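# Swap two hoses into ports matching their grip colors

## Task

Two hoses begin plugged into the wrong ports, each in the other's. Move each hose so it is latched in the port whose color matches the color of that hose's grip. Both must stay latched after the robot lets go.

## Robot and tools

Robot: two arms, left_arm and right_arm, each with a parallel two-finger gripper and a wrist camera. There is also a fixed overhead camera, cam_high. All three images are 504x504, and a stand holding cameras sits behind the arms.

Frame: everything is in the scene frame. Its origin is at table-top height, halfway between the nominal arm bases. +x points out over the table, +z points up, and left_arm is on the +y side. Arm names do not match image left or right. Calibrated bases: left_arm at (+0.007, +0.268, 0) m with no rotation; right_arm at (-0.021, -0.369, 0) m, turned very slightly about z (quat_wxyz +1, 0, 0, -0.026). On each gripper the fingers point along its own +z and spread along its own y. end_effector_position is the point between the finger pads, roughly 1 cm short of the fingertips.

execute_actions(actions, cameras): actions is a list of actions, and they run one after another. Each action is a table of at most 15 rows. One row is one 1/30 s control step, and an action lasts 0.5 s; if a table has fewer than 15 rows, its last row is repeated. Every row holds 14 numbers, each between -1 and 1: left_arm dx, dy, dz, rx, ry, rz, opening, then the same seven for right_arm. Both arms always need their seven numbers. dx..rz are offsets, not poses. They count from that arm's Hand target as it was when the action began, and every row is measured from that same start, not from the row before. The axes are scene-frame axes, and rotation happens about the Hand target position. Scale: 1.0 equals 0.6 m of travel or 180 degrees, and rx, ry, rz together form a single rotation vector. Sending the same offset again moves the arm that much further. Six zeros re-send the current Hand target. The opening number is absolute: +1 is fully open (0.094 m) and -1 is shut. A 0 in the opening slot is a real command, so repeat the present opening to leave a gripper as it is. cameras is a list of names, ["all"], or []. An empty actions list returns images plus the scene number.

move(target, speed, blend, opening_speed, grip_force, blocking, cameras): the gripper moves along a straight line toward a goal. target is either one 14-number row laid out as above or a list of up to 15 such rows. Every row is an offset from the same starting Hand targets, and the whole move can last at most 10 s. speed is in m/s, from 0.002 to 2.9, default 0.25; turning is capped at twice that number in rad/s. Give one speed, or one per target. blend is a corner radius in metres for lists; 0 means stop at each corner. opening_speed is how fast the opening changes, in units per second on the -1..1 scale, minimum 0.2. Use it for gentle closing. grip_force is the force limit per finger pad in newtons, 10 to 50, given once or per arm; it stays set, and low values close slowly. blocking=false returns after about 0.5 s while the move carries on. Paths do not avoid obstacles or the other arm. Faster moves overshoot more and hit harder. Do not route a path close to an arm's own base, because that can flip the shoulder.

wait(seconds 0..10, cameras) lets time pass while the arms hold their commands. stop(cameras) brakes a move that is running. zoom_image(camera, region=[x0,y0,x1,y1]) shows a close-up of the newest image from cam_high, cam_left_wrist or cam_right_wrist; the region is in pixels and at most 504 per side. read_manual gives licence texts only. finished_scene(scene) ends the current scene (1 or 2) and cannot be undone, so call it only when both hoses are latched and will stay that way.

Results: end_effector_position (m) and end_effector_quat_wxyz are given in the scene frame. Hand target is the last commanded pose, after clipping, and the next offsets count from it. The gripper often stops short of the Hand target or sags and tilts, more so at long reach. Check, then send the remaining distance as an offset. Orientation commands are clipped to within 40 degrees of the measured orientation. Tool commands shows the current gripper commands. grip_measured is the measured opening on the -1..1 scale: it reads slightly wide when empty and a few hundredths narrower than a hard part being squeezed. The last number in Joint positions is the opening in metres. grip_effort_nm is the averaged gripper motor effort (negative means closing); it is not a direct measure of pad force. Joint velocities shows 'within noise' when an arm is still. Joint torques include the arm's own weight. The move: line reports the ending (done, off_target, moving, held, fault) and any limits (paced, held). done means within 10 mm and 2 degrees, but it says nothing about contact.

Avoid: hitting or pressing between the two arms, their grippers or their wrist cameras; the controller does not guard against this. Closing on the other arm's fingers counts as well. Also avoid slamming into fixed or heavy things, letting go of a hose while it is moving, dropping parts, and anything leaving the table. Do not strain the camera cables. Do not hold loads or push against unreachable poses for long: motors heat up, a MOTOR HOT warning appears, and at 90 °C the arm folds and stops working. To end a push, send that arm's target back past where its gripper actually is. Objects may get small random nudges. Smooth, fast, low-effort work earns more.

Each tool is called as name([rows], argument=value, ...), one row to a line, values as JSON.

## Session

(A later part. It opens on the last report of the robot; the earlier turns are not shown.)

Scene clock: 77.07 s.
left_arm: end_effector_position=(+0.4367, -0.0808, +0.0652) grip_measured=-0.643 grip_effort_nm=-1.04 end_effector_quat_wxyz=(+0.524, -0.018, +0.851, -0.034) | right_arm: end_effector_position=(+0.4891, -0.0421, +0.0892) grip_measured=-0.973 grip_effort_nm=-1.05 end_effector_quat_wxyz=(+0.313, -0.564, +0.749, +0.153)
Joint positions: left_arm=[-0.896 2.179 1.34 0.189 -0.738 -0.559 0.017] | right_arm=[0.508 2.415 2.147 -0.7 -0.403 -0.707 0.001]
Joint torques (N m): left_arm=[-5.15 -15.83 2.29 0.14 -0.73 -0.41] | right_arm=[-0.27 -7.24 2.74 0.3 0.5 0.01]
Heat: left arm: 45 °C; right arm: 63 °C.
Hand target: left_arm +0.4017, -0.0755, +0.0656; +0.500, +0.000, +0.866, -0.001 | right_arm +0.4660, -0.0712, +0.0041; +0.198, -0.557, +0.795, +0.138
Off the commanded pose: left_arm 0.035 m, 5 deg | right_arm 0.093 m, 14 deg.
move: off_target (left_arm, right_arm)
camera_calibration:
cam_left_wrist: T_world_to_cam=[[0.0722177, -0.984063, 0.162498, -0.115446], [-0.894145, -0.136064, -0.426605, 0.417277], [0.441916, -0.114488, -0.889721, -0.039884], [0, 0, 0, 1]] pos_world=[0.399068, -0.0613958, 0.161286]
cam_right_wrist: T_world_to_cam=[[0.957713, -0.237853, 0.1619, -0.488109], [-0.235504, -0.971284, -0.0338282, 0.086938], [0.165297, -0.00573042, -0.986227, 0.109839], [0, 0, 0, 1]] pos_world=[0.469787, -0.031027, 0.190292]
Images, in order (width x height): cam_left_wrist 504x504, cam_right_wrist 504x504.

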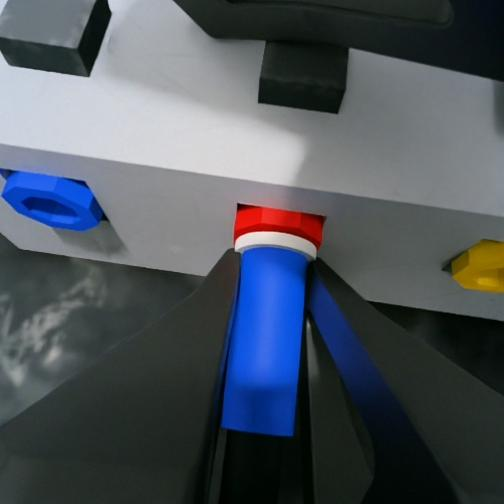

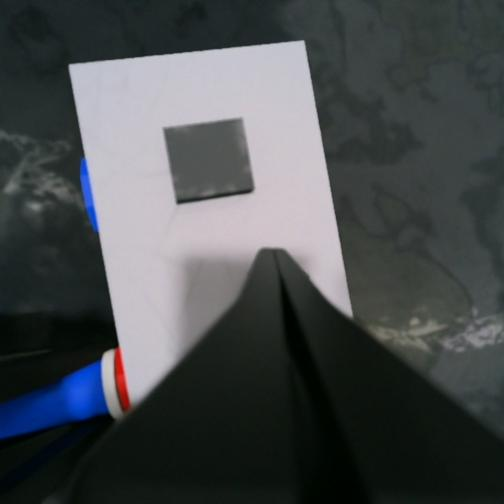

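move([
  [-0.025,0,0,0,0,0,-0.9,-0.02,-0.03,-0.06,0,0,0,-1.0],
], speed=0.08, cameras=["cam_left_wrist","cam_right_wrist"])

Scene clock: 78.53 s.
left_arm: end_effector_position=(+0.4319, -0.0805, +0.0644) grip_measured=-0.673 grip_effort_nm=-1.04 end_effector_quat_wxyz=(+0.529, -0.021, +0.848, -0.042) | right_arm: end_effector_position=(+0.4895, -0.0385, +0.0856) grip_measured=-0.973 grip_effort_nm=-1.05 end_effector_quat_wxyz=(+0.363, -0.571, +0.719, +0.159)
Joint positions: left_arm=[-0.903 2.169 1.305 0.229 -0.74 -0.564 0.015] | right_arm=[0.503 2.345 1.943 -0.461 -0.445 -0.723 0.001]
Joint torques (N m): left_arm=[-6.89 -16.76 1.54 -0.13 -0.91 -0.52] | right_arm=[-1.42 -6 0.66 -0.39 0.85 -0.08]
Heat: left arm: 46 °C; right arm: 62 °C.
Hand target: left_arm +0.3866, -0.0755, +0.0653; +0.500, +0.000, +0.866, +0.000 | right_arm +0.4539, -0.0892, -0.0318; +0.198, -0.557, +0.795, +0.138
Off the commanded pose: left_arm 0.045 m, 7 deg | right_arm 0.133 m, 21 deg.
move: off_target (left_arm, right_arm)
camera_calibration:
cam_left_wrist: T_world_to_cam=[[0.0671511, -0.981649, 0.178481, -0.113267], [-0.890022, -0.139785, -0.43396, 0.41107], [0.450945, -0.129711, -0.883076, -0.0439684], [0, 0, 0, 1]] pos_world=[0.393294, -0.0594307, 0.159776]
cam_right_wrist: T_world_to_cam=[[0.947366, -0.222329, 0.230363, -0.487215], [-0.198731, -0.972516, -0.121319, 0.0798371], [0.251005, 0.0691536, -0.965513, 0.065366], [0, 0, 0, 1]] pos_world=[0.46103, -0.0351994, 0.185034]
Images, in order (width x height): cam_left_wrist 504x504, cam_right_wrist 504x504.

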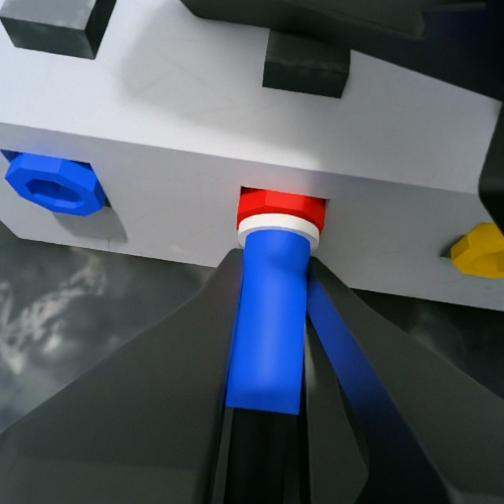

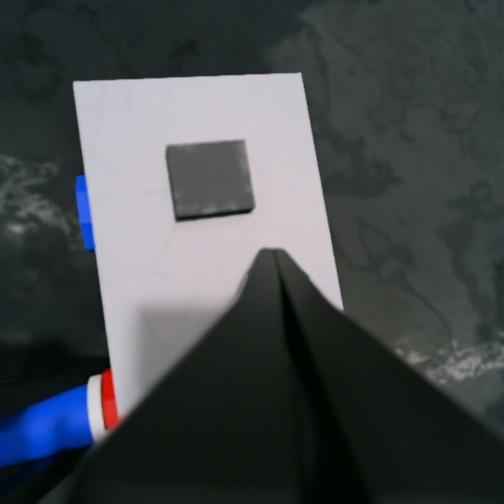

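move([
  [0.08,0,0,0,0,0,-0.9,0.027,0.032,0.303,0,0,0,-1.0],
  [0.08,0,0,0,0,0,-0.25,0.027,0.032,0.303,0,0,0,-1.0],
  [0.09,0,0.1,0,0,0,-0.25,0.027,0.032,0.303,0,0,0,-1.0],
  [0.0965,0.0005,0.001,0,0,0,-0.25,0.027,0.032,0.303,0,0,0,-1.0],
], speed=[0.2,0.1,0.1,0.08], opening_speed=1.5, cameras=["cam_left_wrist"])

Scene clock: 84.40 s.
left_arm: end_effector_position=(+0.4415, -0.0788, +0.0699) grip_measured=-0.252 grip_effort_nm=0.10 end_effector_quat_wxyz=(+0.497, +0.001, +0.868, -0.006) | right_arm: end_effector_position=(+0.4653, -0.0700, +0.1476) grip_measured=-0.973 grip_effort_nm=-1.05 end_effector_quat_wxyz=(+0.225, -0.552, +0.791, +0.139)
Joint positions: left_arm=[-0.882 2.181 1.435 0.008 -0.719 -0.55 0.035] | right_arm=[0.501 2.599 2.832 -1.382 -0.339 -0.696 0.001]
Joint torques (N m): left_arm=[0.44 -9.77 5.7 1.64 -0.39 0.08] | right_arm=[0.1 -12.67 8.94 1.23 -0.17 0.16]
Heat: left arm: 46 °C; right arm: 62 °C.
Hand target: left_arm +0.4446, -0.0751, +0.0661; +0.500, +0.000, +0.866, +0.000 | right_arm +0.4702, -0.0701, +0.1499; +0.198, -0.557, +0.795, +0.138
Off the commanded pose: left_arm 0.006 m, 1 deg | right_arm 0.005 m, 3 deg.
elbow stopped short (right arm): the move would have taken joint 3 (elbow) straighter than the controller allows.
move: off_target (right_arm); target 2's new opening was sent with left_arm's hand 0.006 m and 3 deg from that target
camera_calibration:
cam_left_wrist: T_world_to_cam=[[0.0747461, -0.993132, 0.0900122, -0.111318], [-0.920557, -0.103423, -0.376667, 0.434624], [0.383389, -0.054707, -0.921965, -0.00477889], [0, 0, 0, 1]] pos_world=[0.410249, -0.0658646, 0.169322]
Images, in order (width x height): cam_left_wrist 504x504.

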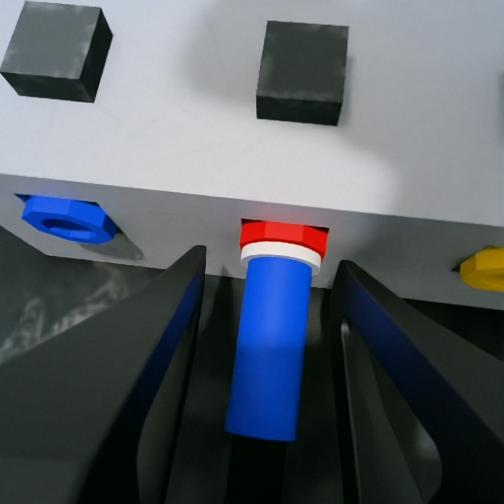

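move([
  [0,0,-0.001,0,0,0,-0.9,0.0122,0.0133,-0.06,0,0,0,-1.0],
  [0,0,-0.001,0,0,0,-0.9,0.0122,0.0133,-0.1,0,0,0,-1.0],
], speed=0.06, cameras=["cam_left_wrist","cam_right_wrist"])

Scene clock: 86.30 s.
left_arm: end_effector_position=(+0.4413, -0.0808, +0.0698) grip_measured=-0.630 grip_effort_nm=-1.04 end_effector_quat_wxyz=(+0.497, +0.003, +0.868, -0.010) | right_arm: end_effector_position=(+0.4765, -0.0660, +0.0998) grip_measured=-0.973 grip_effort_nm=-1.05 end_effector_quat_wxyz=(+0.203, -0.551, +0.797, +0.139)
Joint positions: left_arm=[-0.883 2.181 1.435 0.013 -0.711 -0.547 0.017] | right_arm=[0.501 2.693 2.832 -1.333 -0.333 -0.696 0.001]
Joint torques (N m): left_arm=[0.49 -9.65 5.61 1.67 -0.46 0.05] | right_arm=[0.8 -12.29 7.3 1.23 -0.23 -0.01]
Heat: left arm: 46 °C; right arm: 63 °C.
Hand target: left_arm +0.4446, -0.0752, +0.0654; +0.500, +0.000, +0.866, +0.000 | right_arm +0.4774, -0.0620, +0.0899; +0.198, -0.557, +0.795, +0.139
Off the commanded pose: left_arm 0.008 m, 1 deg | right_arm 0.011 m, 1 deg.
elbow stopped short (right arm): the move would have taken joint 3 (elbow) straighter than the controller allows.
move: off_target (right_arm)
camera_calibration:
cam_left_wrist: T_world_to_cam=[[0.0670809, -0.993278, 0.0943351, -0.110213], [-0.921704, -0.0978944, -0.375338, 0.435073], [0.38205, -0.061771, -0.922075, -0.00486061], [0, 0, 0, 1]] pos_world=[0.410259, -0.0671808, 0.169215]
cam_right_wrist: T_world_to_cam=[[0.962005, -0.271861, 0.0252574, -0.474047], [-0.272343, -0.948903, 0.15941, 0.0608474], [-0.0193706, -0.160232, -0.986889, 0.200028], [0, 0, 0, 1]] pos_world=[0.476482, -0.0390855, 0.199679]
Images, in order (width x height): cam_left_wrist 504x504, cam_right_wrist 504x504.

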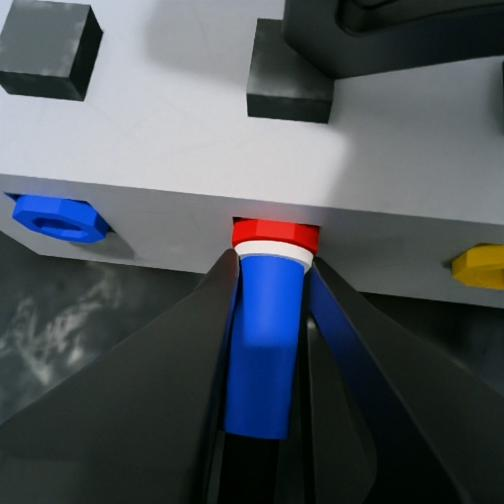

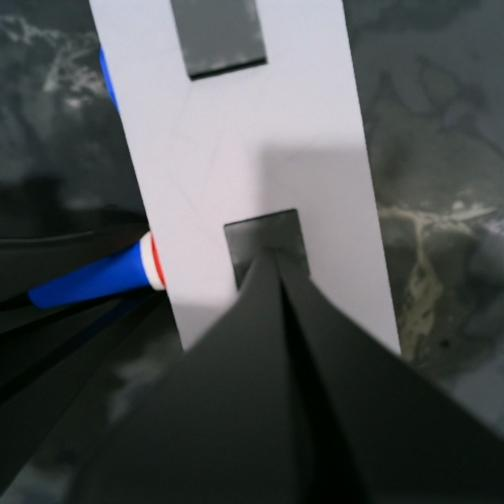

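move([
  [-0.03,0,0,0,0,0,-0.9,-0.008,-0.02,-0.06,-0.104,0.038,0,-1.0],
], speed=0.1, cameras=["cam_left_wrist","cam_right_wrist"])

Scene clock: 90.27 s.
left_arm: end_effector_position=(+0.4389, -0.0816, +0.0685) grip_measured=-0.630 grip_effort_nm=-1.04 end_effector_quat_wxyz=(+0.511, -0.005, +0.859, -0.017) | right_arm: end_effector_position=(+0.4854, -0.0784, +0.0904) grip_measured=-0.973 grip_effort_nm=-1.04 end_effector_quat_wxyz=(+0.191, -0.556, +0.808, +0.029)
Joint positions: left_arm=[-0.892 2.181 1.396 0.088 -0.733 -0.549 0.017] | right_arm=[0.544 2.711 2.863 -1.346 -0.097 -0.695 0.001]
Joint torques (N m): left_arm=[-1.5 -12.6 3.93 0.95 -0.47 -0.22] | right_arm=[1.85 -9.57 6.3 0.74 -0.02 0.11]
Heat: left arm: 47 °C; right arm: 63 °C.
Hand target: left_arm +0.4267, -0.0751, +0.0655; +0.500, +0.000, +0.866, +0.000 | right_arm +0.4728, -0.0742, +0.0540; +0.057, -0.572, +0.817, +0.040
Off the commanded pose: left_arm 0.014 m, 2 deg | right_arm 0.039 m, 16 deg.
elbow stopped short (right arm): the move would have taken joint 3 (elbow) straighter than the controller allows.
move: off_target (left_arm, right_arm)
camera_calibration:
cam_left_wrist: T_world_to_cam=[[0.071072, -0.990568, 0.11715, -0.11384], [-0.907877, -0.112889, -0.403752, 0.426914], [0.413168, -0.0776626, -0.907337, -0.0211465], [0, 0, 0, 1]] pos_world=[0.404414, -0.0662144, 0.166517]
cam_right_wrist: T_world_to_cam=[[0.939195, -0.295388, 0.175096, -0.490145], [-0.337309, -0.889121, 0.309332, 0.0756706], [0.0643093, -0.349584, -0.934695, 0.12878], [0, 0, 0, 1]] pos_world=[0.477584, -0.032483, 0.182786]
Images, in order (width x height): cam_left_wrist 504x504, cam_right_wrist 504x504.

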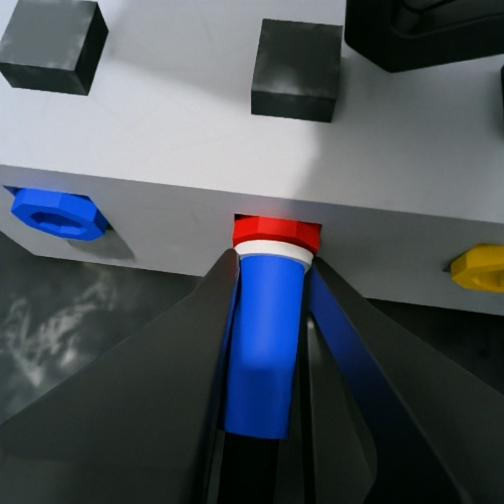

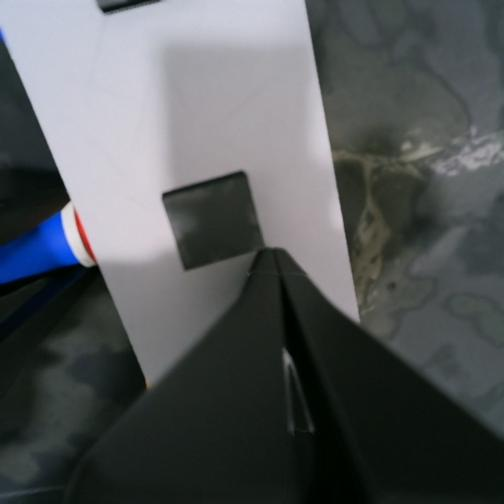

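move([
  [0.02,0,0,0,0,0,-0.9,-0.01,0.0,0.16,0.07,-0.025,0,-1.0],
  [0.02,0,0,0,0,0,-0.9,0.006,0.0245,0.125,0.141,-0.0513,0,-1.0],
  [0.02,0,0,0,0,0,-0.9,0.006,0.0245,0.083,0.141,-0.0513,0,-1.0],
], speed=[0.12,0.12,0.06], cameras=["cam_left_wrist","cam_right_wrist"])

Scene clock: 95.07 s.
left_arm: end_effector_position=(+0.4394, -0.0810, +0.0685) grip_measured=-0.630 grip_effort_nm=-1.04 end_effector_quat_wxyz=(+0.511, -0.005, +0.859, -0.016) | right_arm: end_effector_position=(+0.4782, -0.0557, +0.0991) grip_measured=-0.973 grip_effort_nm=-1.05 end_effector_quat_wxyz=(+0.246, -0.550, +0.778, +0.179)
Joint positions: left_arm=[-0.891 2.181 1.396 0.088 -0.732 -0.548 0.017] | right_arm=[0.488 2.513 2.426 -1.027 -0.432 -0.692 0.001]
Joint torques (N m): left_arm=[0.29 -10.71 7.25 0.96 -0.31 -0.03] | right_arm=[0.28 -16.27 4.38 1.32 -0.12 0.11]
Heat: left arm: 47 °C; right arm: 67 °C.
Hand target: left_arm +0.4386, -0.0752, +0.0655; +0.500, +0.000, +0.866, +0.000 | right_arm +0.4763, -0.0594, +0.1037; +0.246, -0.547, +0.781, +0.173
Off the commanded pose: left_arm 0.007 m, 2 deg | right_arm 0.006 m, 1 deg.
elbow stopped short (right arm): the move would have taken joint 3 (elbow) straighter than the controller allows.
move: done
camera_calibration:
cam_left_wrist: T_world_to_cam=[[0.0716889, -0.990622, 0.116312, -0.113492], [-0.907886, -0.113098, -0.403673, 0.427401], [0.413042, -0.0766589, -0.90748, -0.0211717], [0, 0, 0, 1]] pos_world=[0.404912, -0.0657121, 0.166518]
cam_right_wrist: T_world_to_cam=[[0.967426, -0.251917, 0.0249814, -0.474345], [-0.252758, -0.966713, 0.0397334, 0.0726973], [0.0141403, -0.0447533, -0.998898, 0.192675], [0, 0, 0, 1]] pos_world=[0.474544, -0.0405955, 0.201423]
Images, in order (width x height): cam_left_wrist 504x504, cam_right_wrist 504x504.

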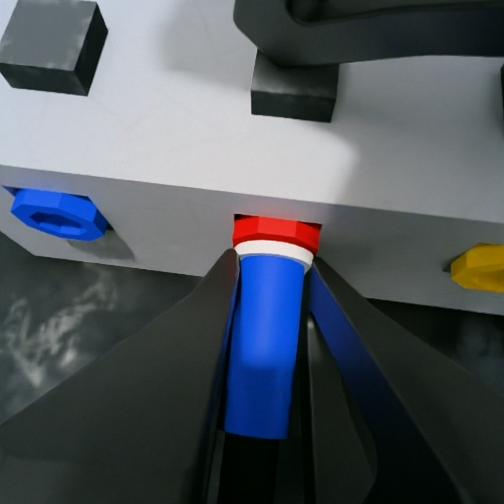

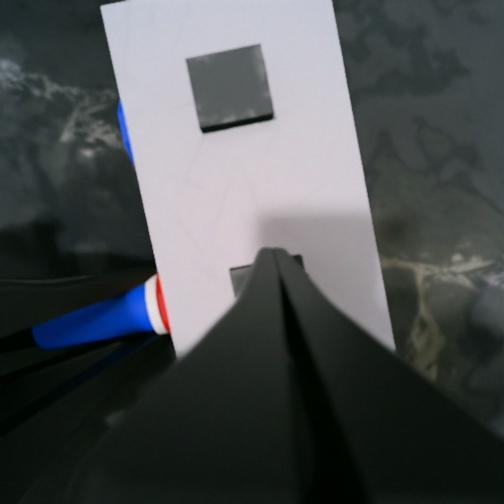

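move([
  [-0.03,0,0,0,0,0,-0.9,-0.005,-0.005,-0.138,-0.026,0.040,0,-1.0],
], speed=0.08, cameras=["cam_left_wrist","cam_right_wrist"])

Scene clock: 97.17 s.
left_arm: end_effector_position=(+0.4384, -0.0815, +0.0682) grip_measured=-0.630 grip_effort_nm=-1.04 end_effector_quat_wxyz=(+0.515, -0.007, +0.857, -0.019) | right_arm: end_effector_position=(+0.4851, -0.0391, +0.0891) grip_measured=-0.973 grip_effort_nm=-1.05 end_effector_quat_wxyz=(+0.266, -0.557, +0.763, +0.191)
Joint positions: left_arm=[-0.894 2.181 1.384 0.111 -0.739 -0.548 0.017] | right_arm=[0.5 2.547 2.424 -0.948 -0.462 -0.692 0.001]
Joint torques (N m): left_arm=[-2.32 -13.5 3.33 0.75 -0.5 -0.32] | right_arm=[-0.61 -8.23 4.18 0.33 0.42 0.03]
Heat: left arm: 48 °C; right arm: 67 °C.
Hand target: left_arm +0.4206, -0.0752, +0.0655; +0.500, +0.000, +0.866, +0.000 | right_arm +0.4734, -0.0625, +0.0209; +0.174, -0.545, +0.802, +0.175
Off the commanded pose: left_arm 0.019 m, 3 deg | right_arm 0.073 m, 12 deg.
move: off_target (left_arm, right_arm)
camera_calibration:
cam_left_wrist: T_world_to_cam=[[0.0717037, -0.989757, 0.123446, -0.1143], [-0.90357, -0.11687, -0.412192, 0.424715], [0.422397, -0.0819861, -0.902695, -0.0259836], [0, 0, 0, 1]] pos_world=[0.402931, -0.0656236, 0.165719]
cam_right_wrist: T_world_to_cam=[[0.97282, -0.227857, 0.0412487, -0.479709], [-0.2277, -0.973694, -0.00852997, 0.08278], [0.0421072, -0.0010942, -0.999112, 0.171476], [0, 0, 0, 1]] pos_world=[0.478299, -0.0285152, 0.191817]
Images, in order (width x height): cam_left_wrist 504x504, cam_right_wrist 504x504.

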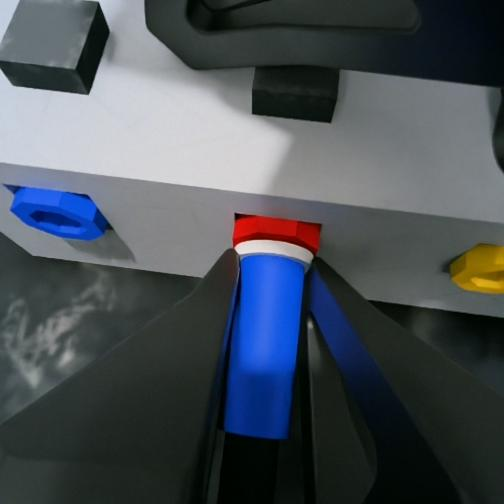

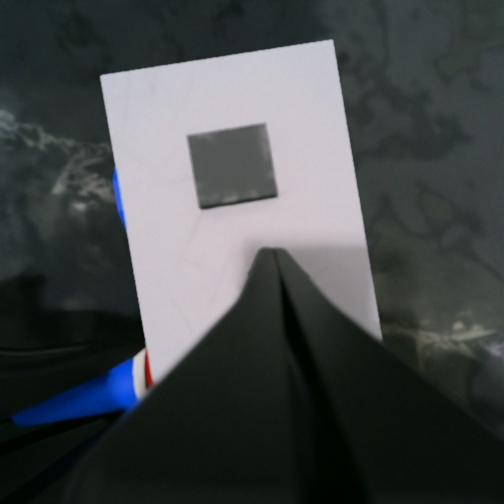

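move([
  [0.02,0,0,0,0,0,-0.9,0,-0.005,0.19,0.026,-0.040,0,-1.0],
  [0.02,0,0,0,0,0,-0.9,-0.001,-0.013,0.19,0.026,-0.04,0,-1.0],
  [0.02,0,0,0,0,0,-0.9,-0.001,-0.013,0.145,0.026,-0.04,0,-1.0],
], speed=[0.12,0.12,0.06], cameras=["cam_left_wrist","cam_right_wrist"])

Scene clock: 100.53 s.
left_arm: end_effector_position=(+0.4386, -0.0814, +0.0682) grip_measured=-0.630 grip_effort_nm=-1.05 end_effector_quat_wxyz=(+0.515, -0.007, +0.857, -0.019) | right_arm: end_effector_position=(+0.4728, -0.0648, +0.0990) grip_measured=-0.973 grip_effort_nm=-1.05 end_effector_quat_wxyz=(+0.239, -0.546, +0.782, +0.181)
Joint positions: left_arm=[-0.894 2.181 1.384 0.112 -0.739 -0.548 0.017] | right_arm=[0.476 2.47 2.353 -1.015 -0.437 -0.695 0.001]
Joint torques (N m): left_arm=[-0.42 -11.75 6.43 0.76 -0.32 -0.12] | right_arm=[-0.25 -16.57 4.52 1.35 -0.15 -0.03]
Heat: left arm: 48 °C; right arm: 68 °C.
Hand target: left_arm +0.4326, -0.0751, +0.0655; +0.500, +0.000, +0.866, +0.000 | right_arm +0.4728, -0.0702, +0.1080; +0.246, -0.547, +0.781, +0.173
Off the commanded pose: left_arm 0.009 m, 3 deg | right_arm 0.010 m, 1 deg.
move: off_target (left_arm)
camera_calibration:
cam_left_wrist: T_world_to_cam=[[0.0720772, -0.98969, 0.123764, -0.11442], [-0.903409, -0.117366, -0.412404, 0.424796], [0.422678, -0.082085, -0.902555, -0.0260705], [0, 0, 0, 1]] pos_world=[0.403031, -0.0655238, 0.165818]
cam_right_wrist: T_world_to_cam=[[0.965931, -0.258614, 0.00982371, -0.469599], [-0.258785, -0.964767, 0.0474884, 0.0647384], [-0.00280358, -0.0484127, -0.998823, 0.200015], [0, 0, 0, 1]] pos_world=[0.470914, -0.0493042, 0.201318]
Images, in order (width x height): cam_left_wrist 504x504, cam_right_wrist 504x504.

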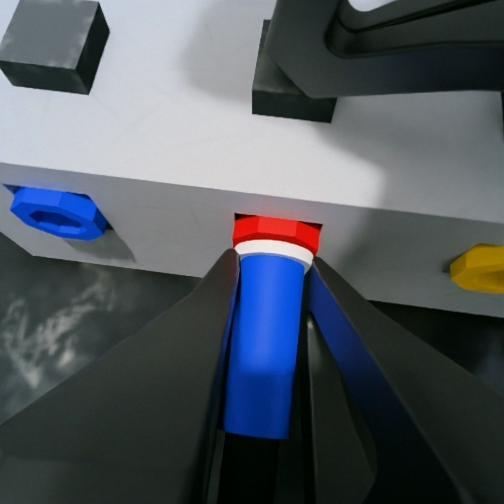

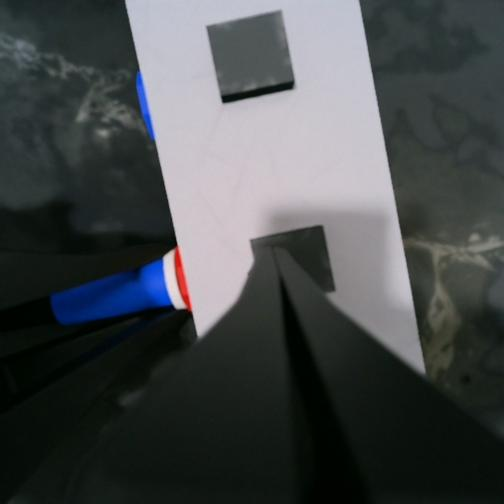

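move([
  [0,0,0,0,0,0,-0.9,0.006,0.0,0.02,0,0,0,-1.0],
  [-0.03,0,0,0,0,0,-0.9,0.008,-0.003,-0.138,-0.0395,0.062,0,-1.0],
], speed=[0.06,0.08], cameras=["cam_left_wrist","cam_right_wrist"])

Scene clock: 103.63 s.
left_arm: end_effector_position=(+0.4380, -0.0814, +0.0682) grip_measured=-0.630 grip_effort_nm=-1.04 end_effector_quat_wxyz=(+0.519, -0.010, +0.854, -0.023) | right_arm: end_effector_position=(+0.4819, -0.0734, +0.0922) grip_measured=-0.973 grip_effort_nm=-1.05 end_effector_quat_wxyz=(+0.204, -0.537, +0.798, +0.183)
Joint positions: left_arm=[-0.895 2.179 1.371 0.137 -0.74 -0.548 0.017] | right_arm=[0.458 2.714 2.824 -1.321 -0.431 -0.699 0.001]
Joint torques (N m): left_arm=[-3.19 -14.22 2.92 0.54 -0.55 -0.4] | right_arm=[1.57 -6.31 4.34 1.11 0.12 -0.03]
Heat: left arm: 49 °C; right arm: 67 °C.
Hand target: left_arm +0.4146, -0.0752, +0.0654; +0.500, +0.000, +0.866, -0.001 | right_arm +0.4775, -0.0720, +0.0251; +0.135, -0.542, +0.811, +0.177
Off the commanded pose: left_arm 0.024 m, 4 deg | right_arm 0.067 m, 8 deg.
move: off_target (left_arm, right_arm)
camera_calibration:
cam_left_wrist: T_world_to_cam=[[0.071034, -0.98846, 0.133797, -0.114434], [-0.899746, -0.1214, -0.419189, 0.422802], [0.430594, -0.0906071, -0.897986, -0.0304357], [0, 0, 0, 1]] pos_world=[0.401648, -0.0645426, 0.165214]
cam_right_wrist: T_world_to_cam=[[0.960135, -0.275889, -0.0450035, -0.473976], [-0.27035, -0.957404, 0.101434, 0.060298], [-0.0710711, -0.085224, -0.993824, 0.222536], [0, 0, 0, 1]] pos_world=[0.487198, -0.0540699, 0.193714]
Images, in order (width x height): cam_left_wrist 504x504, cam_right_wrist 504x504.

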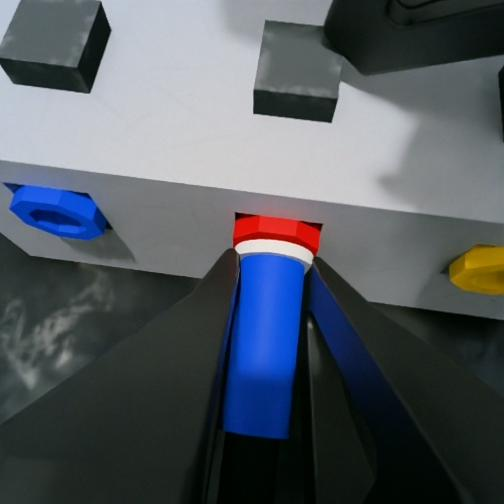

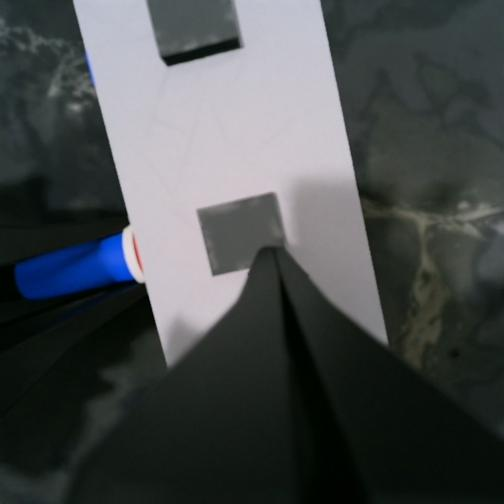

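move([
  [-0.04,0,0,0,0,0,-0.9,0.0,0.002,-0.03,0.0,0.0,0,-1.0],
], speed=0.08, cameras=["cam_left_wrist","cam_right_wrist"])

Scene clock: 104.70 s.
left_arm: end_effector_position=(+0.4311, -0.0807, +0.0687) grip_measured=-0.671 grip_effort_nm=-1.04 end_effector_quat_wxyz=(+0.528, -0.020, +0.848, -0.039) | right_arm: end_effector_position=(+0.4819, -0.0734, +0.0911) grip_measured=-0.973 grip_effort_nm=-1.05 end_effector_quat_wxyz=(+0.204, -0.540, +0.795, +0.186)
Joint positions: left_arm=[-0.906 2.16 1.313 0.207 -0.746 -0.564 0.015] | right_arm=[0.456 2.714 2.818 -1.317 -0.439 -0.708 0.001]
Joint torques (N m): left_arm=[-6.06 -15.68 1.89 0 -0.8 -0.51] | right_arm=[1.89 -5.48 1.43 1.36 0.22 -0.05]
Heat: left arm: 49 °C; right arm: 67 °C.
Hand target: left_arm +0.3906, -0.0751, +0.0656; +0.500, +0.000, +0.866, +0.000 | right_arm +0.4775, -0.0709, +0.0071; +0.135, -0.542, +0.811, +0.176
Off the commanded pose: left_arm 0.041 m, 6 deg | right_arm 0.084 m, 8 deg.
move: off_target (left_arm, right_arm)
camera_calibration:
cam_left_wrist: T_world_to_cam=[[0.0692008, -0.982505, 0.1729, -0.114712], [-0.889916, -0.139123, -0.434389, 0.412226], [0.450844, -0.123807, -0.883975, -0.0392733], [0, 0, 0, 1]] pos_world=[0.392491, -0.060217, 0.164184]
cam_right_wrist: T_world_to_cam=[[0.962277, -0.267991, -0.0469411, -0.474403], [-0.262631, -0.960013, 0.0969555, 0.0569016], [-0.0710473, -0.0809698, -0.994181, 0.221687], [0, 0, 0, 1]] pos_world=[0.487202, -0.0545598, 0.192611]
Images, in order (width x height): cam_left_wrist 504x504, cam_right_wrist 504x504.

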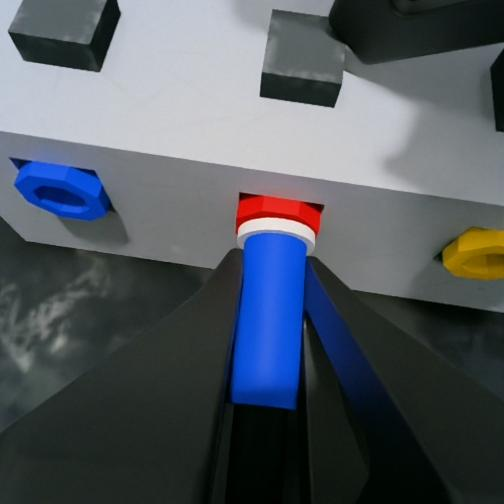

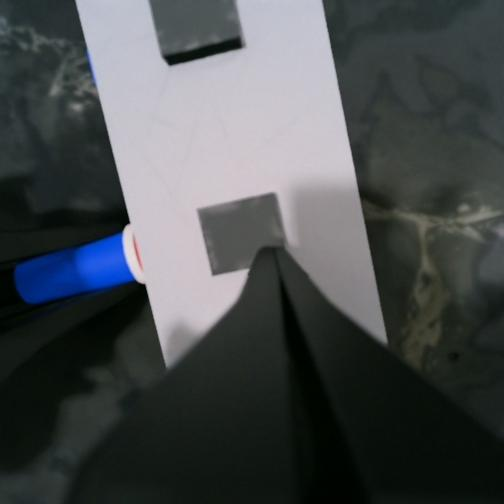

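zoom_image(camera="cam_left_wrist", region=[230, 0, 400, 130])

Scaled by 2.965 from the camera's 504x504 image, which has a finer 720x720 frame.

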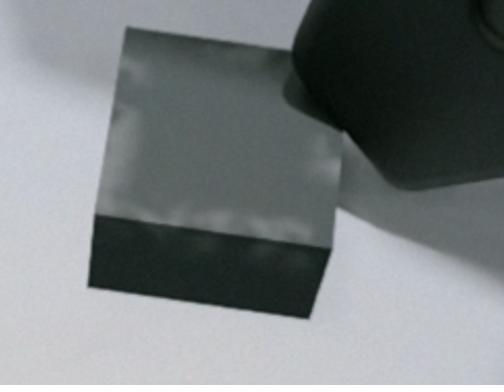

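move([
  [0.05,0,0,0,0,0,-0.9,-0.01,-0.01,0.25,0.0395,-0.062,0,-1.0],
  [0.05,0,0,0,0,0,-0.9,-0.002,0.001,0.213,0.0395,-0.062,0,-1.0],
  [0.05,0,0,0,0,0,-0.9,-0.002,0.001,0.168,0.0395,-0.062,0,-1.0],
], speed=[0.12,0.12,0.06], cameras=["cam_left_wrist","cam_right_wrist"])

Scene clock: 108.60 s.
left_arm: end_effector_position=(+0.4325, -0.0814, +0.0698) grip_measured=-0.672 grip_effort_nm=-1.04 end_effector_quat_wxyz=(+0.522, -0.013, +0.852, -0.033) | right_arm: end_effector_position=(+0.4742, -0.0749, +0.0939) grip_measured=-0.973 grip_effort_nm=-1.05 end_effector_quat_wxyz=(+0.225, -0.546, +0.787, +0.176)
Joint positions: left_arm=[-0.902 2.16 1.336 0.165 -0.737 -0.558 0.015] | right_arm=[0.462 2.495 2.393 -1.066 -0.429 -0.714 0.001]
Joint torques (N m): left_arm=[-1.62 -11.89 6.98 0.34 -0.5 -0.15] | right_arm=[0.84 -16.7 4.7 1.62 -0.28 0.14]
Heat: left arm: 49 °C; right arm: 68 °C.
Hand target: left_arm +0.4205, -0.0752, +0.0656; +0.500, +0.000, +0.866, +0.000 | right_arm +0.4763, -0.0703, +0.1078; +0.246, -0.547, +0.781, +0.173
Off the commanded pose: left_arm 0.014 m, 5 deg | right_arm 0.015 m, 3 deg.
move: off_target (left_arm, right_arm)
camera_calibration:
cam_left_wrist: T_world_to_cam=[[0.0649304, -0.985795, 0.154892, -0.112945], [-0.897738, -0.125481, -0.422281, 0.417509], [0.435719, -0.111634, -0.893133, -0.0308018], [0, 0, 0, 1]] pos_world=[0.395568, -0.06239, 0.16629]
cam_right_wrist: T_world_to_cam=[[0.965462, -0.260533, -0.00220086, -0.472378], [-0.259621, -0.962723, 0.0759053, 0.0535788], [-0.0218947, -0.0727123, -0.997113, 0.201411], [0, 0, 0, 1]] pos_world=[0.474383, -0.0568435, 0.195723]
Images, in order (width x height): cam_left_wrist 504x504, cam_right_wrist 504x504.

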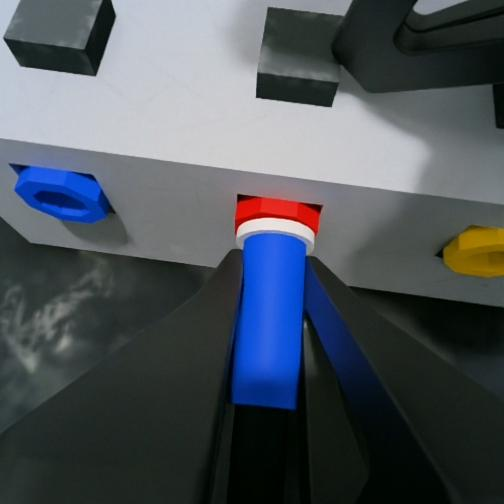

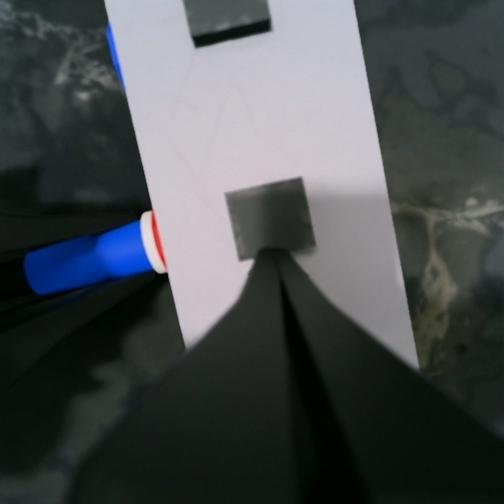

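move([
  [0,0,0,0,0,0,-0.9,0.0,0.042,0.05,0,0,0,-1.0],
  [0,0,0,0,0,0,-0.9,0.002,0.0,0.045,0,0,0,-1.0],
  [0,0,0,0,0,0,-0.9,0.002,0.0,0.005,0,0,0,-1.0],
], speed=[0.12,0.12,0.06], cameras=["cam_left_wrist","cam_right_wrist"])

Scene clock: 112.17 s.
left_arm: end_effector_position=(+0.4325, -0.0815, +0.0698) grip_measured=-0.672 grip_effort_nm=-1.04 end_effector_quat_wxyz=(+0.522, -0.013, +0.852, -0.033) | right_arm: end_effector_position=(+0.4759, -0.0763, +0.0931) grip_measured=-0.973 grip_effort_nm=-1.04 end_effector_quat_wxyz=(+0.220, -0.541, +0.793, +0.174)
Joint positions: left_arm=[-0.902 2.16 1.336 0.165 -0.736 -0.558 0.015] | right_arm=[0.461 2.511 2.426 -1.089 -0.419 -0.702 0.001]
Joint torques (N m): left_arm=[-1.61 -11.9 6.99 0.34 -0.5 -0.15] | right_arm=[0.85 -17.13 4.7 1.61 -0.37 0]
Heat: left arm: 49 °C; right arm: 70 °C.
Hand target: left_arm +0.4205, -0.0753, +0.0656; +0.500, +0.000, +0.866, -0.001 | right_arm +0.4774, -0.0702, +0.1108; +0.246, -0.547, +0.781, +0.173
Off the commanded pose: left_arm 0.014 m, 5 deg | right_arm 0.019 m, 3 deg.
move: off_target (left_arm, right_arm)
camera_calibration:
cam_left_wrist: T_world_to_cam=[[0.0647014, -0.985798, 0.154969, -0.112868], [-0.897857, -0.125282, -0.422087, 0.417536], [0.435508, -0.11183, -0.893212, -0.030718], [0, 0, 0, 1]] pos_world=[0.395568, -0.0623905, 0.16629]
cam_right_wrist: T_world_to_cam=[[0.961357, -0.275178, -0.00840237, -0.472993], [-0.273445, -0.957955, 0.0868868, 0.0585294], [-0.0319584, -0.0812316, -0.996183, 0.204666], [0, 0, 0, 1]] pos_world=[0.477261, -0.0574633, 0.194825]
Images, in order (width x height): cam_left_wrist 504x504, cam_right_wrist 504x504.

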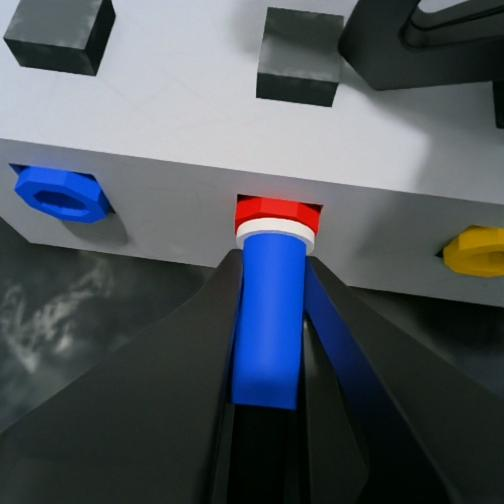

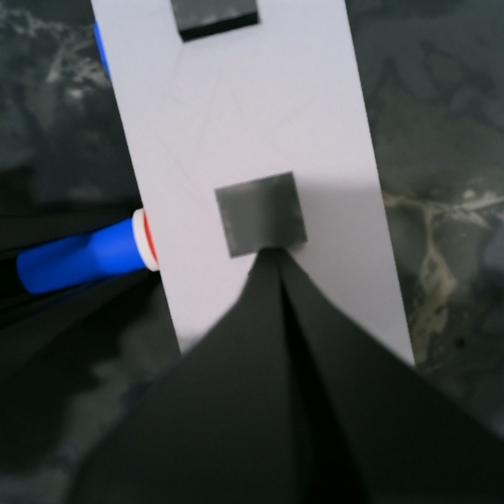

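move([
  [0,0,0,0,0,0,-0.9,0.0,0.03,0.1,0,0,0,-1.0],
  [0,0,0,0,0,0,-0.9,0.0,0.02,0.035,0,0,0,-1.0],
], speed=[0.12,0.08], cameras=["cam_right_wrist"])

Scene clock: 115.37 s.
left_arm: end_effector_position=(+0.4325, -0.0815, +0.0698) grip_measured=-0.672 grip_effort_nm=-1.04 end_effector_quat_wxyz=(+0.522, -0.013, +0.852, -0.033) | right_arm: end_effector_position=(+0.4750, -0.0565, +0.1334) grip_measured=-0.973 grip_effort_nm=-1.05 end_effector_quat_wxyz=(+0.243, -0.545, +0.783, +0.174)
Joint positions: left_arm=[-0.902 2.16 1.336 0.165 -0.736 -0.558 0.015] | right_arm=[0.493 2.584 2.707 -1.239 -0.417 -0.677 0.001]
Joint torques (N m): left_arm=[-1.62 -11.89 6.98 0.34 -0.51 -0.15] | right_arm=[-0.1 -14.41 5.04 1.5 -0.27 -0.04]
Heat: left arm: 49 °C; right arm: 70 °C.
Hand target: left_arm +0.4205, -0.0753, +0.0656; +0.500, +0.000, +0.866, -0.001 | right_arm +0.4775, -0.0583, +0.1319; +0.246, -0.547, +0.781, +0.173
Off the commanded pose: left_arm 0.014 m, 5 deg | right_arm 0.003 m, 1 deg.
elbow stopped short (right arm): the move would have taken joint 3 (elbow) straighter than the controller allows.
move: off_target (left_arm)
camera_calibration:
cam_right_wrist: T_world_to_cam=[[0.964009, -0.264832, 0.0234484, -0.471271], [-0.265707, -0.962743, 0.050256, 0.0746691], [0.00926544, -0.0546776, -0.998461, 0.228681], [0, 0, 0, 1]] pos_world=[0.472031, -0.0404168, 0.235627]
Images, in order (width x height): cam_right_wrist 504x504.

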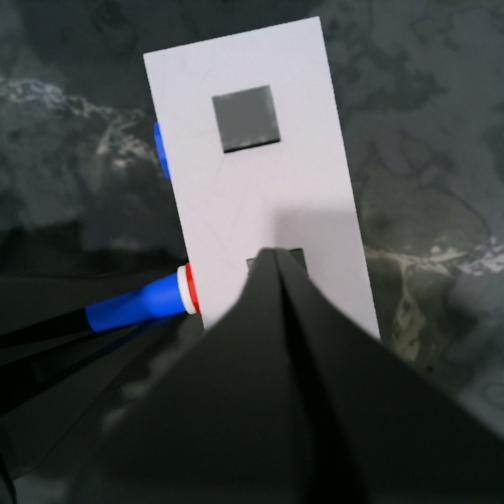

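move([
  [0,0,0,0,0,0,-0.9,0.001,-0.0145,0.0,0,0,0,-1.0],
  [0,0,0,0,0,0,-0.9,0.001,-0.0145,-0.035,0,0,0,-1.0],
], speed=[0.12,0.06], cameras=["cam_right_wrist"])

Scene clock: 117.30 s.
left_arm: end_effector_position=(+0.4325, -0.0815, +0.0698) grip_measured=-0.672 grip_effort_nm=-1.04 end_effector_quat_wxyz=(+0.521, -0.013, +0.853, -0.033) | right_arm: end_effector_position=(+0.4767, -0.0696, +0.0978) grip_measured=-0.973 grip_effort_nm=-1.05 end_effector_quat_wxyz=(+0.227, -0.542, +0.789, +0.176)
Joint positions: left_arm=[-0.902 2.16 1.337 0.163 -0.736 -0.558 0.015] | right_arm=[0.47 2.522 2.457 -1.093 -0.424 -0.696 0.001]
Joint torques (N m): left_arm=[-1.62 -11.89 6.91 0.36 -0.5 -0.15] | right_arm=[0.5 -16.87 4.55 1.57 -0.29 0]
Heat: left arm: 49 °C; right arm: 70 °C.
Hand target: left_arm +0.4205, -0.0752, +0.0656; +0.500, +0.000, +0.866, +0.000 | right_arm +0.4781, -0.0669, +0.1110; +0.246, -0.547, +0.781, +0.173
Off the commanded pose: left_arm 0.014 m, 5 deg | right_arm 0.013 m, 3 deg.
move: off_target (left_arm, right_arm)
camera_calibration:
cam_right_wrist: T_world_to_cam=[[0.962933, -0.269732, -0.00228349, -0.472853], [-0.268851, -0.960405, 0.0730792, 0.0637545], [-0.0219049, -0.0697564, -0.997324, 0.206012], [0, 0, 0, 1]] pos_world=[0.476979, -0.0519428, 0.199722]
Images, in order (width x height): cam_right_wrist 504x504.

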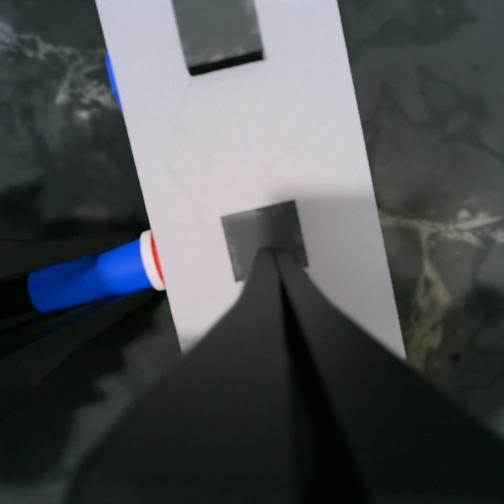

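move([
  [-0.028,0,0,0,0,0,-0.9,0.0,0.0,-0.138,-0.034,0.0535,0,-1.0],
], speed=0.1, cameras=["cam_left_wrist","cam_right_wrist"])

Scene clock: 119.00 s.
left_arm: end_effector_position=(+0.4324, -0.0816, +0.0698) grip_measured=-0.672 grip_effort_nm=-1.05 end_effector_quat_wxyz=(+0.521, -0.014, +0.853, -0.034) | right_arm: end_effector_position=(+0.4812, -0.0718, +0.0932) grip_measured=-0.973 grip_effort_nm=-1.05 end_effector_quat_wxyz=(+0.207, -0.538, +0.797, +0.181)
Joint positions: left_arm=[-0.903 2.16 1.337 0.163 -0.737 -0.562 0.015] | right_arm=[0.462 2.663 2.724 -1.262 -0.428 -0.696 0.001]
Joint torques (N m): left_arm=[-4.27 -14.05 3.04 0.32 -0.73 -0.4] | right_arm=[1.81 -6.2 4.68 1.26 0.07 -0.03]
Heat: left arm: 49 °C; right arm: 70 °C.
Hand target: left_arm +0.4038, -0.0752, +0.0655; +0.500, +0.000, +0.866, -0.001 | right_arm +0.4781, -0.0670, +0.0281; +0.150, -0.543, +0.807, +0.176
Off the commanded pose: left_arm 0.030 m, 5 deg | right_arm 0.065 m, 7 deg.
move: off_target (left_arm, right_arm)
camera_calibration:
cam_left_wrist: T_world_to_cam=[[0.0664317, -0.985317, 0.157283, -0.113903], [-0.897921, -0.127775, -0.421203, 0.417164], [0.435115, -0.113246, -0.893225, -0.0306078], [0, 0, 0, 1]] pos_world=[0.395465, -0.0623935, 0.166286]
cam_right_wrist: T_world_to_cam=[[0.960435, -0.275939, -0.0377051, -0.473681], [-0.271268, -0.95753, 0.0977211, 0.0622898], [-0.0630689, -0.0836266, -0.994499, 0.219973], [0, 0, 0, 1]] pos_world=[0.485711, -0.0526674, 0.194816]
Images, in order (width x height): cam_left_wrist 504x504, cam_right_wrist 504x504.

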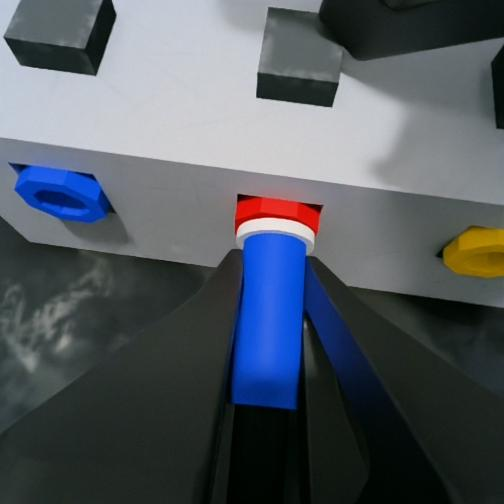

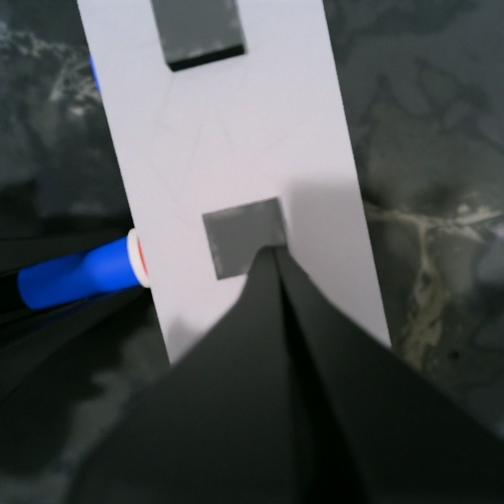

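zoom_image(camera="cam_left_wrist", region=[230, 0, 400, 130])

zoom_image(camera="cam_right_wrist", region=[170, 160, 340, 310])

Scaled by 2.965 from the camera's 504x504 image, which has a finer 720x720 frame.

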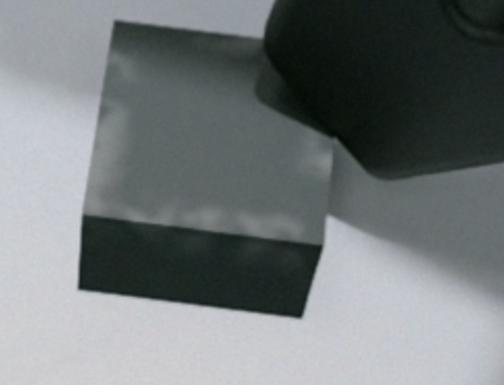

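Scaled by 2.965 from the camera's 504x504 image, which has a finer 720x720 frame.

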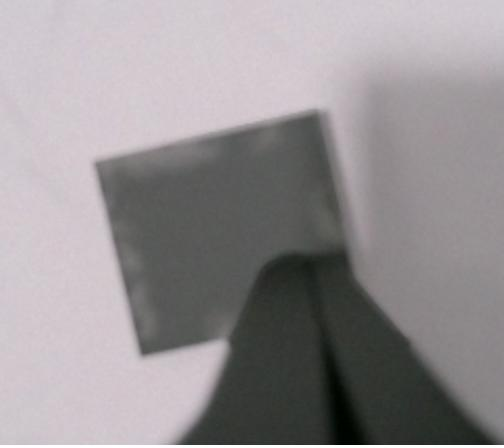

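move([
  [0,0,0,0,0,0,-0.9,-0.01,0.015,-0.12,-0.01,0.015,0,-1.0],
], speed=0.12, cameras=["cam_left_wrist","cam_right_wrist"])

Scene clock: 120.43 s.
left_arm: end_effector_position=(+0.4051, -0.0774, +0.0541) grip_measured=-0.672 grip_effort_nm=-1.04 end_effector_quat_wxyz=(+0.496, +0.010, +0.868, +0.006) | right_arm: end_effector_position=(+0.4802, -0.0724, +0.0809) grip_measured=-0.973 grip_effort_nm=-1.05 end_effector_quat_wxyz=(+0.216, -0.537, +0.793, +0.190)
Joint positions: left_arm=[-0.949 2.145 1.315 0.039 -0.776 -0.593 0.015] | right_arm=[0.455 2.572 2.486 -1.103 -0.452 -0.699 0.001]
Joint torques (N m): left_arm=[-0.28 -12.7 5.34 1.27 -0.38 -0.21] | right_arm=[4.15 -1.1 -0.51 1.84 0.47 0.06]
Heat: left arm: 49 °C; right arm: 69 °C.
Hand target: left_arm +0.4038, -0.0752, +0.0654; +0.500, +0.000, +0.866, +0.000 | right_arm +0.4721, -0.0579, -0.0438; +0.123, -0.541, +0.813, +0.176
Off the commanded pose: left_arm 0.012 m, 1 deg | right_arm 0.126 m, 11 deg.
move: off_target (left_arm, right_arm)
camera_calibration:
cam_left_wrist: T_world_to_cam=[[0.0712211, -0.995578, 0.06125, -0.102985], [-0.921515, -0.089176, -0.377965, 0.396894], [0.381756, -0.0295237, -0.923792, -0.00254822], [0, 0, 0, 1]] pos_world=[0.374051, -0.0672118, 0.153966]
cam_right_wrist: T_world_to_cam=[[0.961854, -0.270603, -0.0401341, -0.473512], [-0.26732, -0.960897, 0.0722267, 0.0625816], [-0.0581096, -0.0587428, -0.99658, 0.207236], [0, 0, 0, 1]] pos_world=[0.484221, -0.0558257, 0.183004]
Images, in order (width x height): cam_left_wrist 504x504, cam_right_wrist 504x504.

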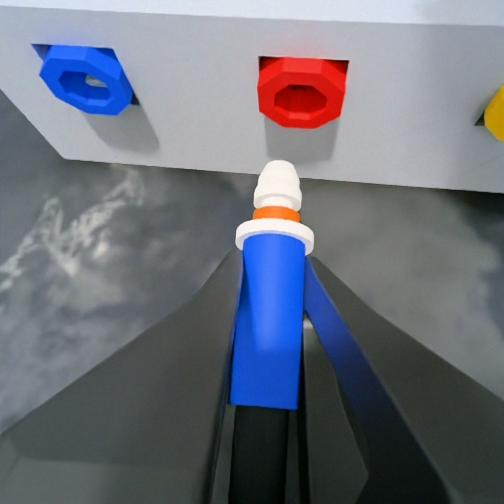

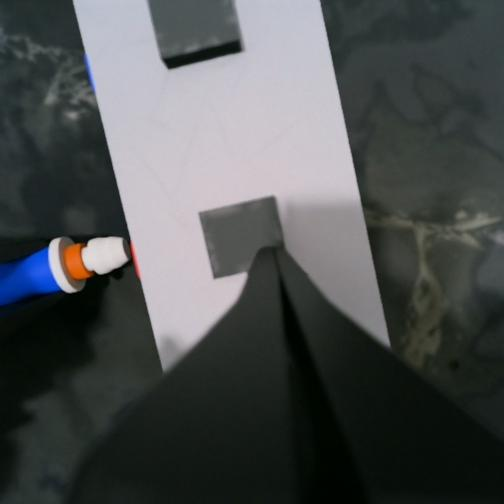

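move([
  [0,0,0,0,0,0,-0.9,0.0,-0.01,0.36,0.03,-0.05,0,-1.0],
  [0,0,0,0,0,0,-0.9,-0.15,-0.35,0.4,0.03,-0.05,0,-0.5],
], speed=[0.15,0.3], blend=[0.03,0], cameras=["all"])

Scene clock: 124.17 s.
left_arm: end_effector_position=(+0.4051, -0.0774, +0.0541) grip_measured=-0.672 grip_effort_nm=-1.04 end_effector_quat_wxyz=(+0.496, +0.010, +0.868, +0.006) | right_arm: end_effector_position=(+0.3852, -0.2720, +0.1852) grip_measured=-0.503 grip_effort_nm=0.13 end_effector_quat_wxyz=(+0.194, -0.539, +0.801, +0.174)
Joint positions: left_arm=[-0.949 2.145 1.315 0.038 -0.776 -0.593 0.015] | right_arm=[0.083 1.987 1.96 -1.385 -0.506 -1.111 0.023]
Joint torques (N m): left_arm=[-0.27 -12.72 5.35 1.26 -0.39 -0.21] | right_arm=[0.66 -12.85 4.86 0.8 -0.5 -0.06]
Heat: left arm: 49 °C; right arm: 69 °C.
Hand target: left_arm +0.4037, -0.0751, +0.0654; +0.500, +0.000, +0.866, +0.000 | right_arm +0.3821, -0.2679, +0.1961; +0.211, -0.547, +0.792, +0.171
Off the commanded pose: left_arm 0.012 m, 1 deg | right_arm 0.012 m, 2 deg.
elbow stopped short (right arm): the move would have taken joint 3 (elbow) straighter than the controller allows.
move: off_target (left_arm, right_arm); target 2's new opening was sent with right_arm's hand 0.012 m and 2 deg from that target
camera_calibration:
cam_left_wrist: T_world_to_cam=[[0.071453, -0.995563, 0.0612234, -0.103061], [-0.921567, -0.0893749, -0.377791, 0.396835], [0.381587, -0.0294271, -0.923865, -0.00255941], [0, 0, 0, 1]] pos_world=[0.374051, -0.0672115, 0.153866]
cam_right_wrist: T_world_to_cam=[[0.959421, -0.278431, -0.0445705, -0.432199], [-0.270984, -0.954132, 0.127276, -0.16905], [-0.0779638, -0.110034, -0.990865, 0.286491], [0, 0, 0, 1]] pos_world=[0.391187, -0.25011, 0.286127]

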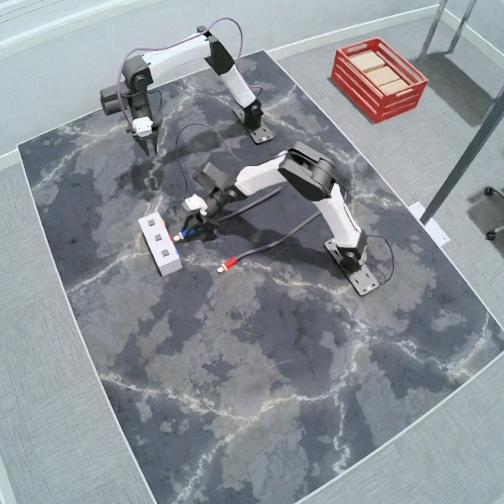

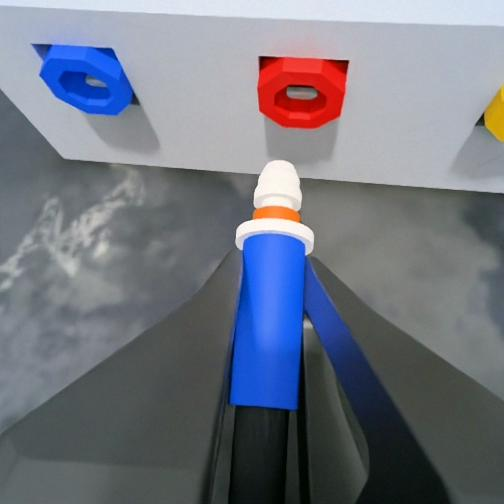

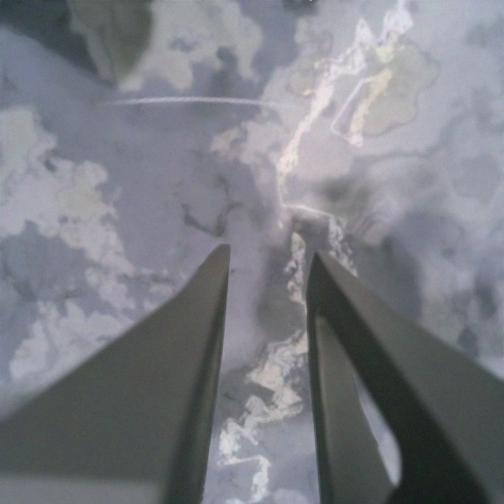

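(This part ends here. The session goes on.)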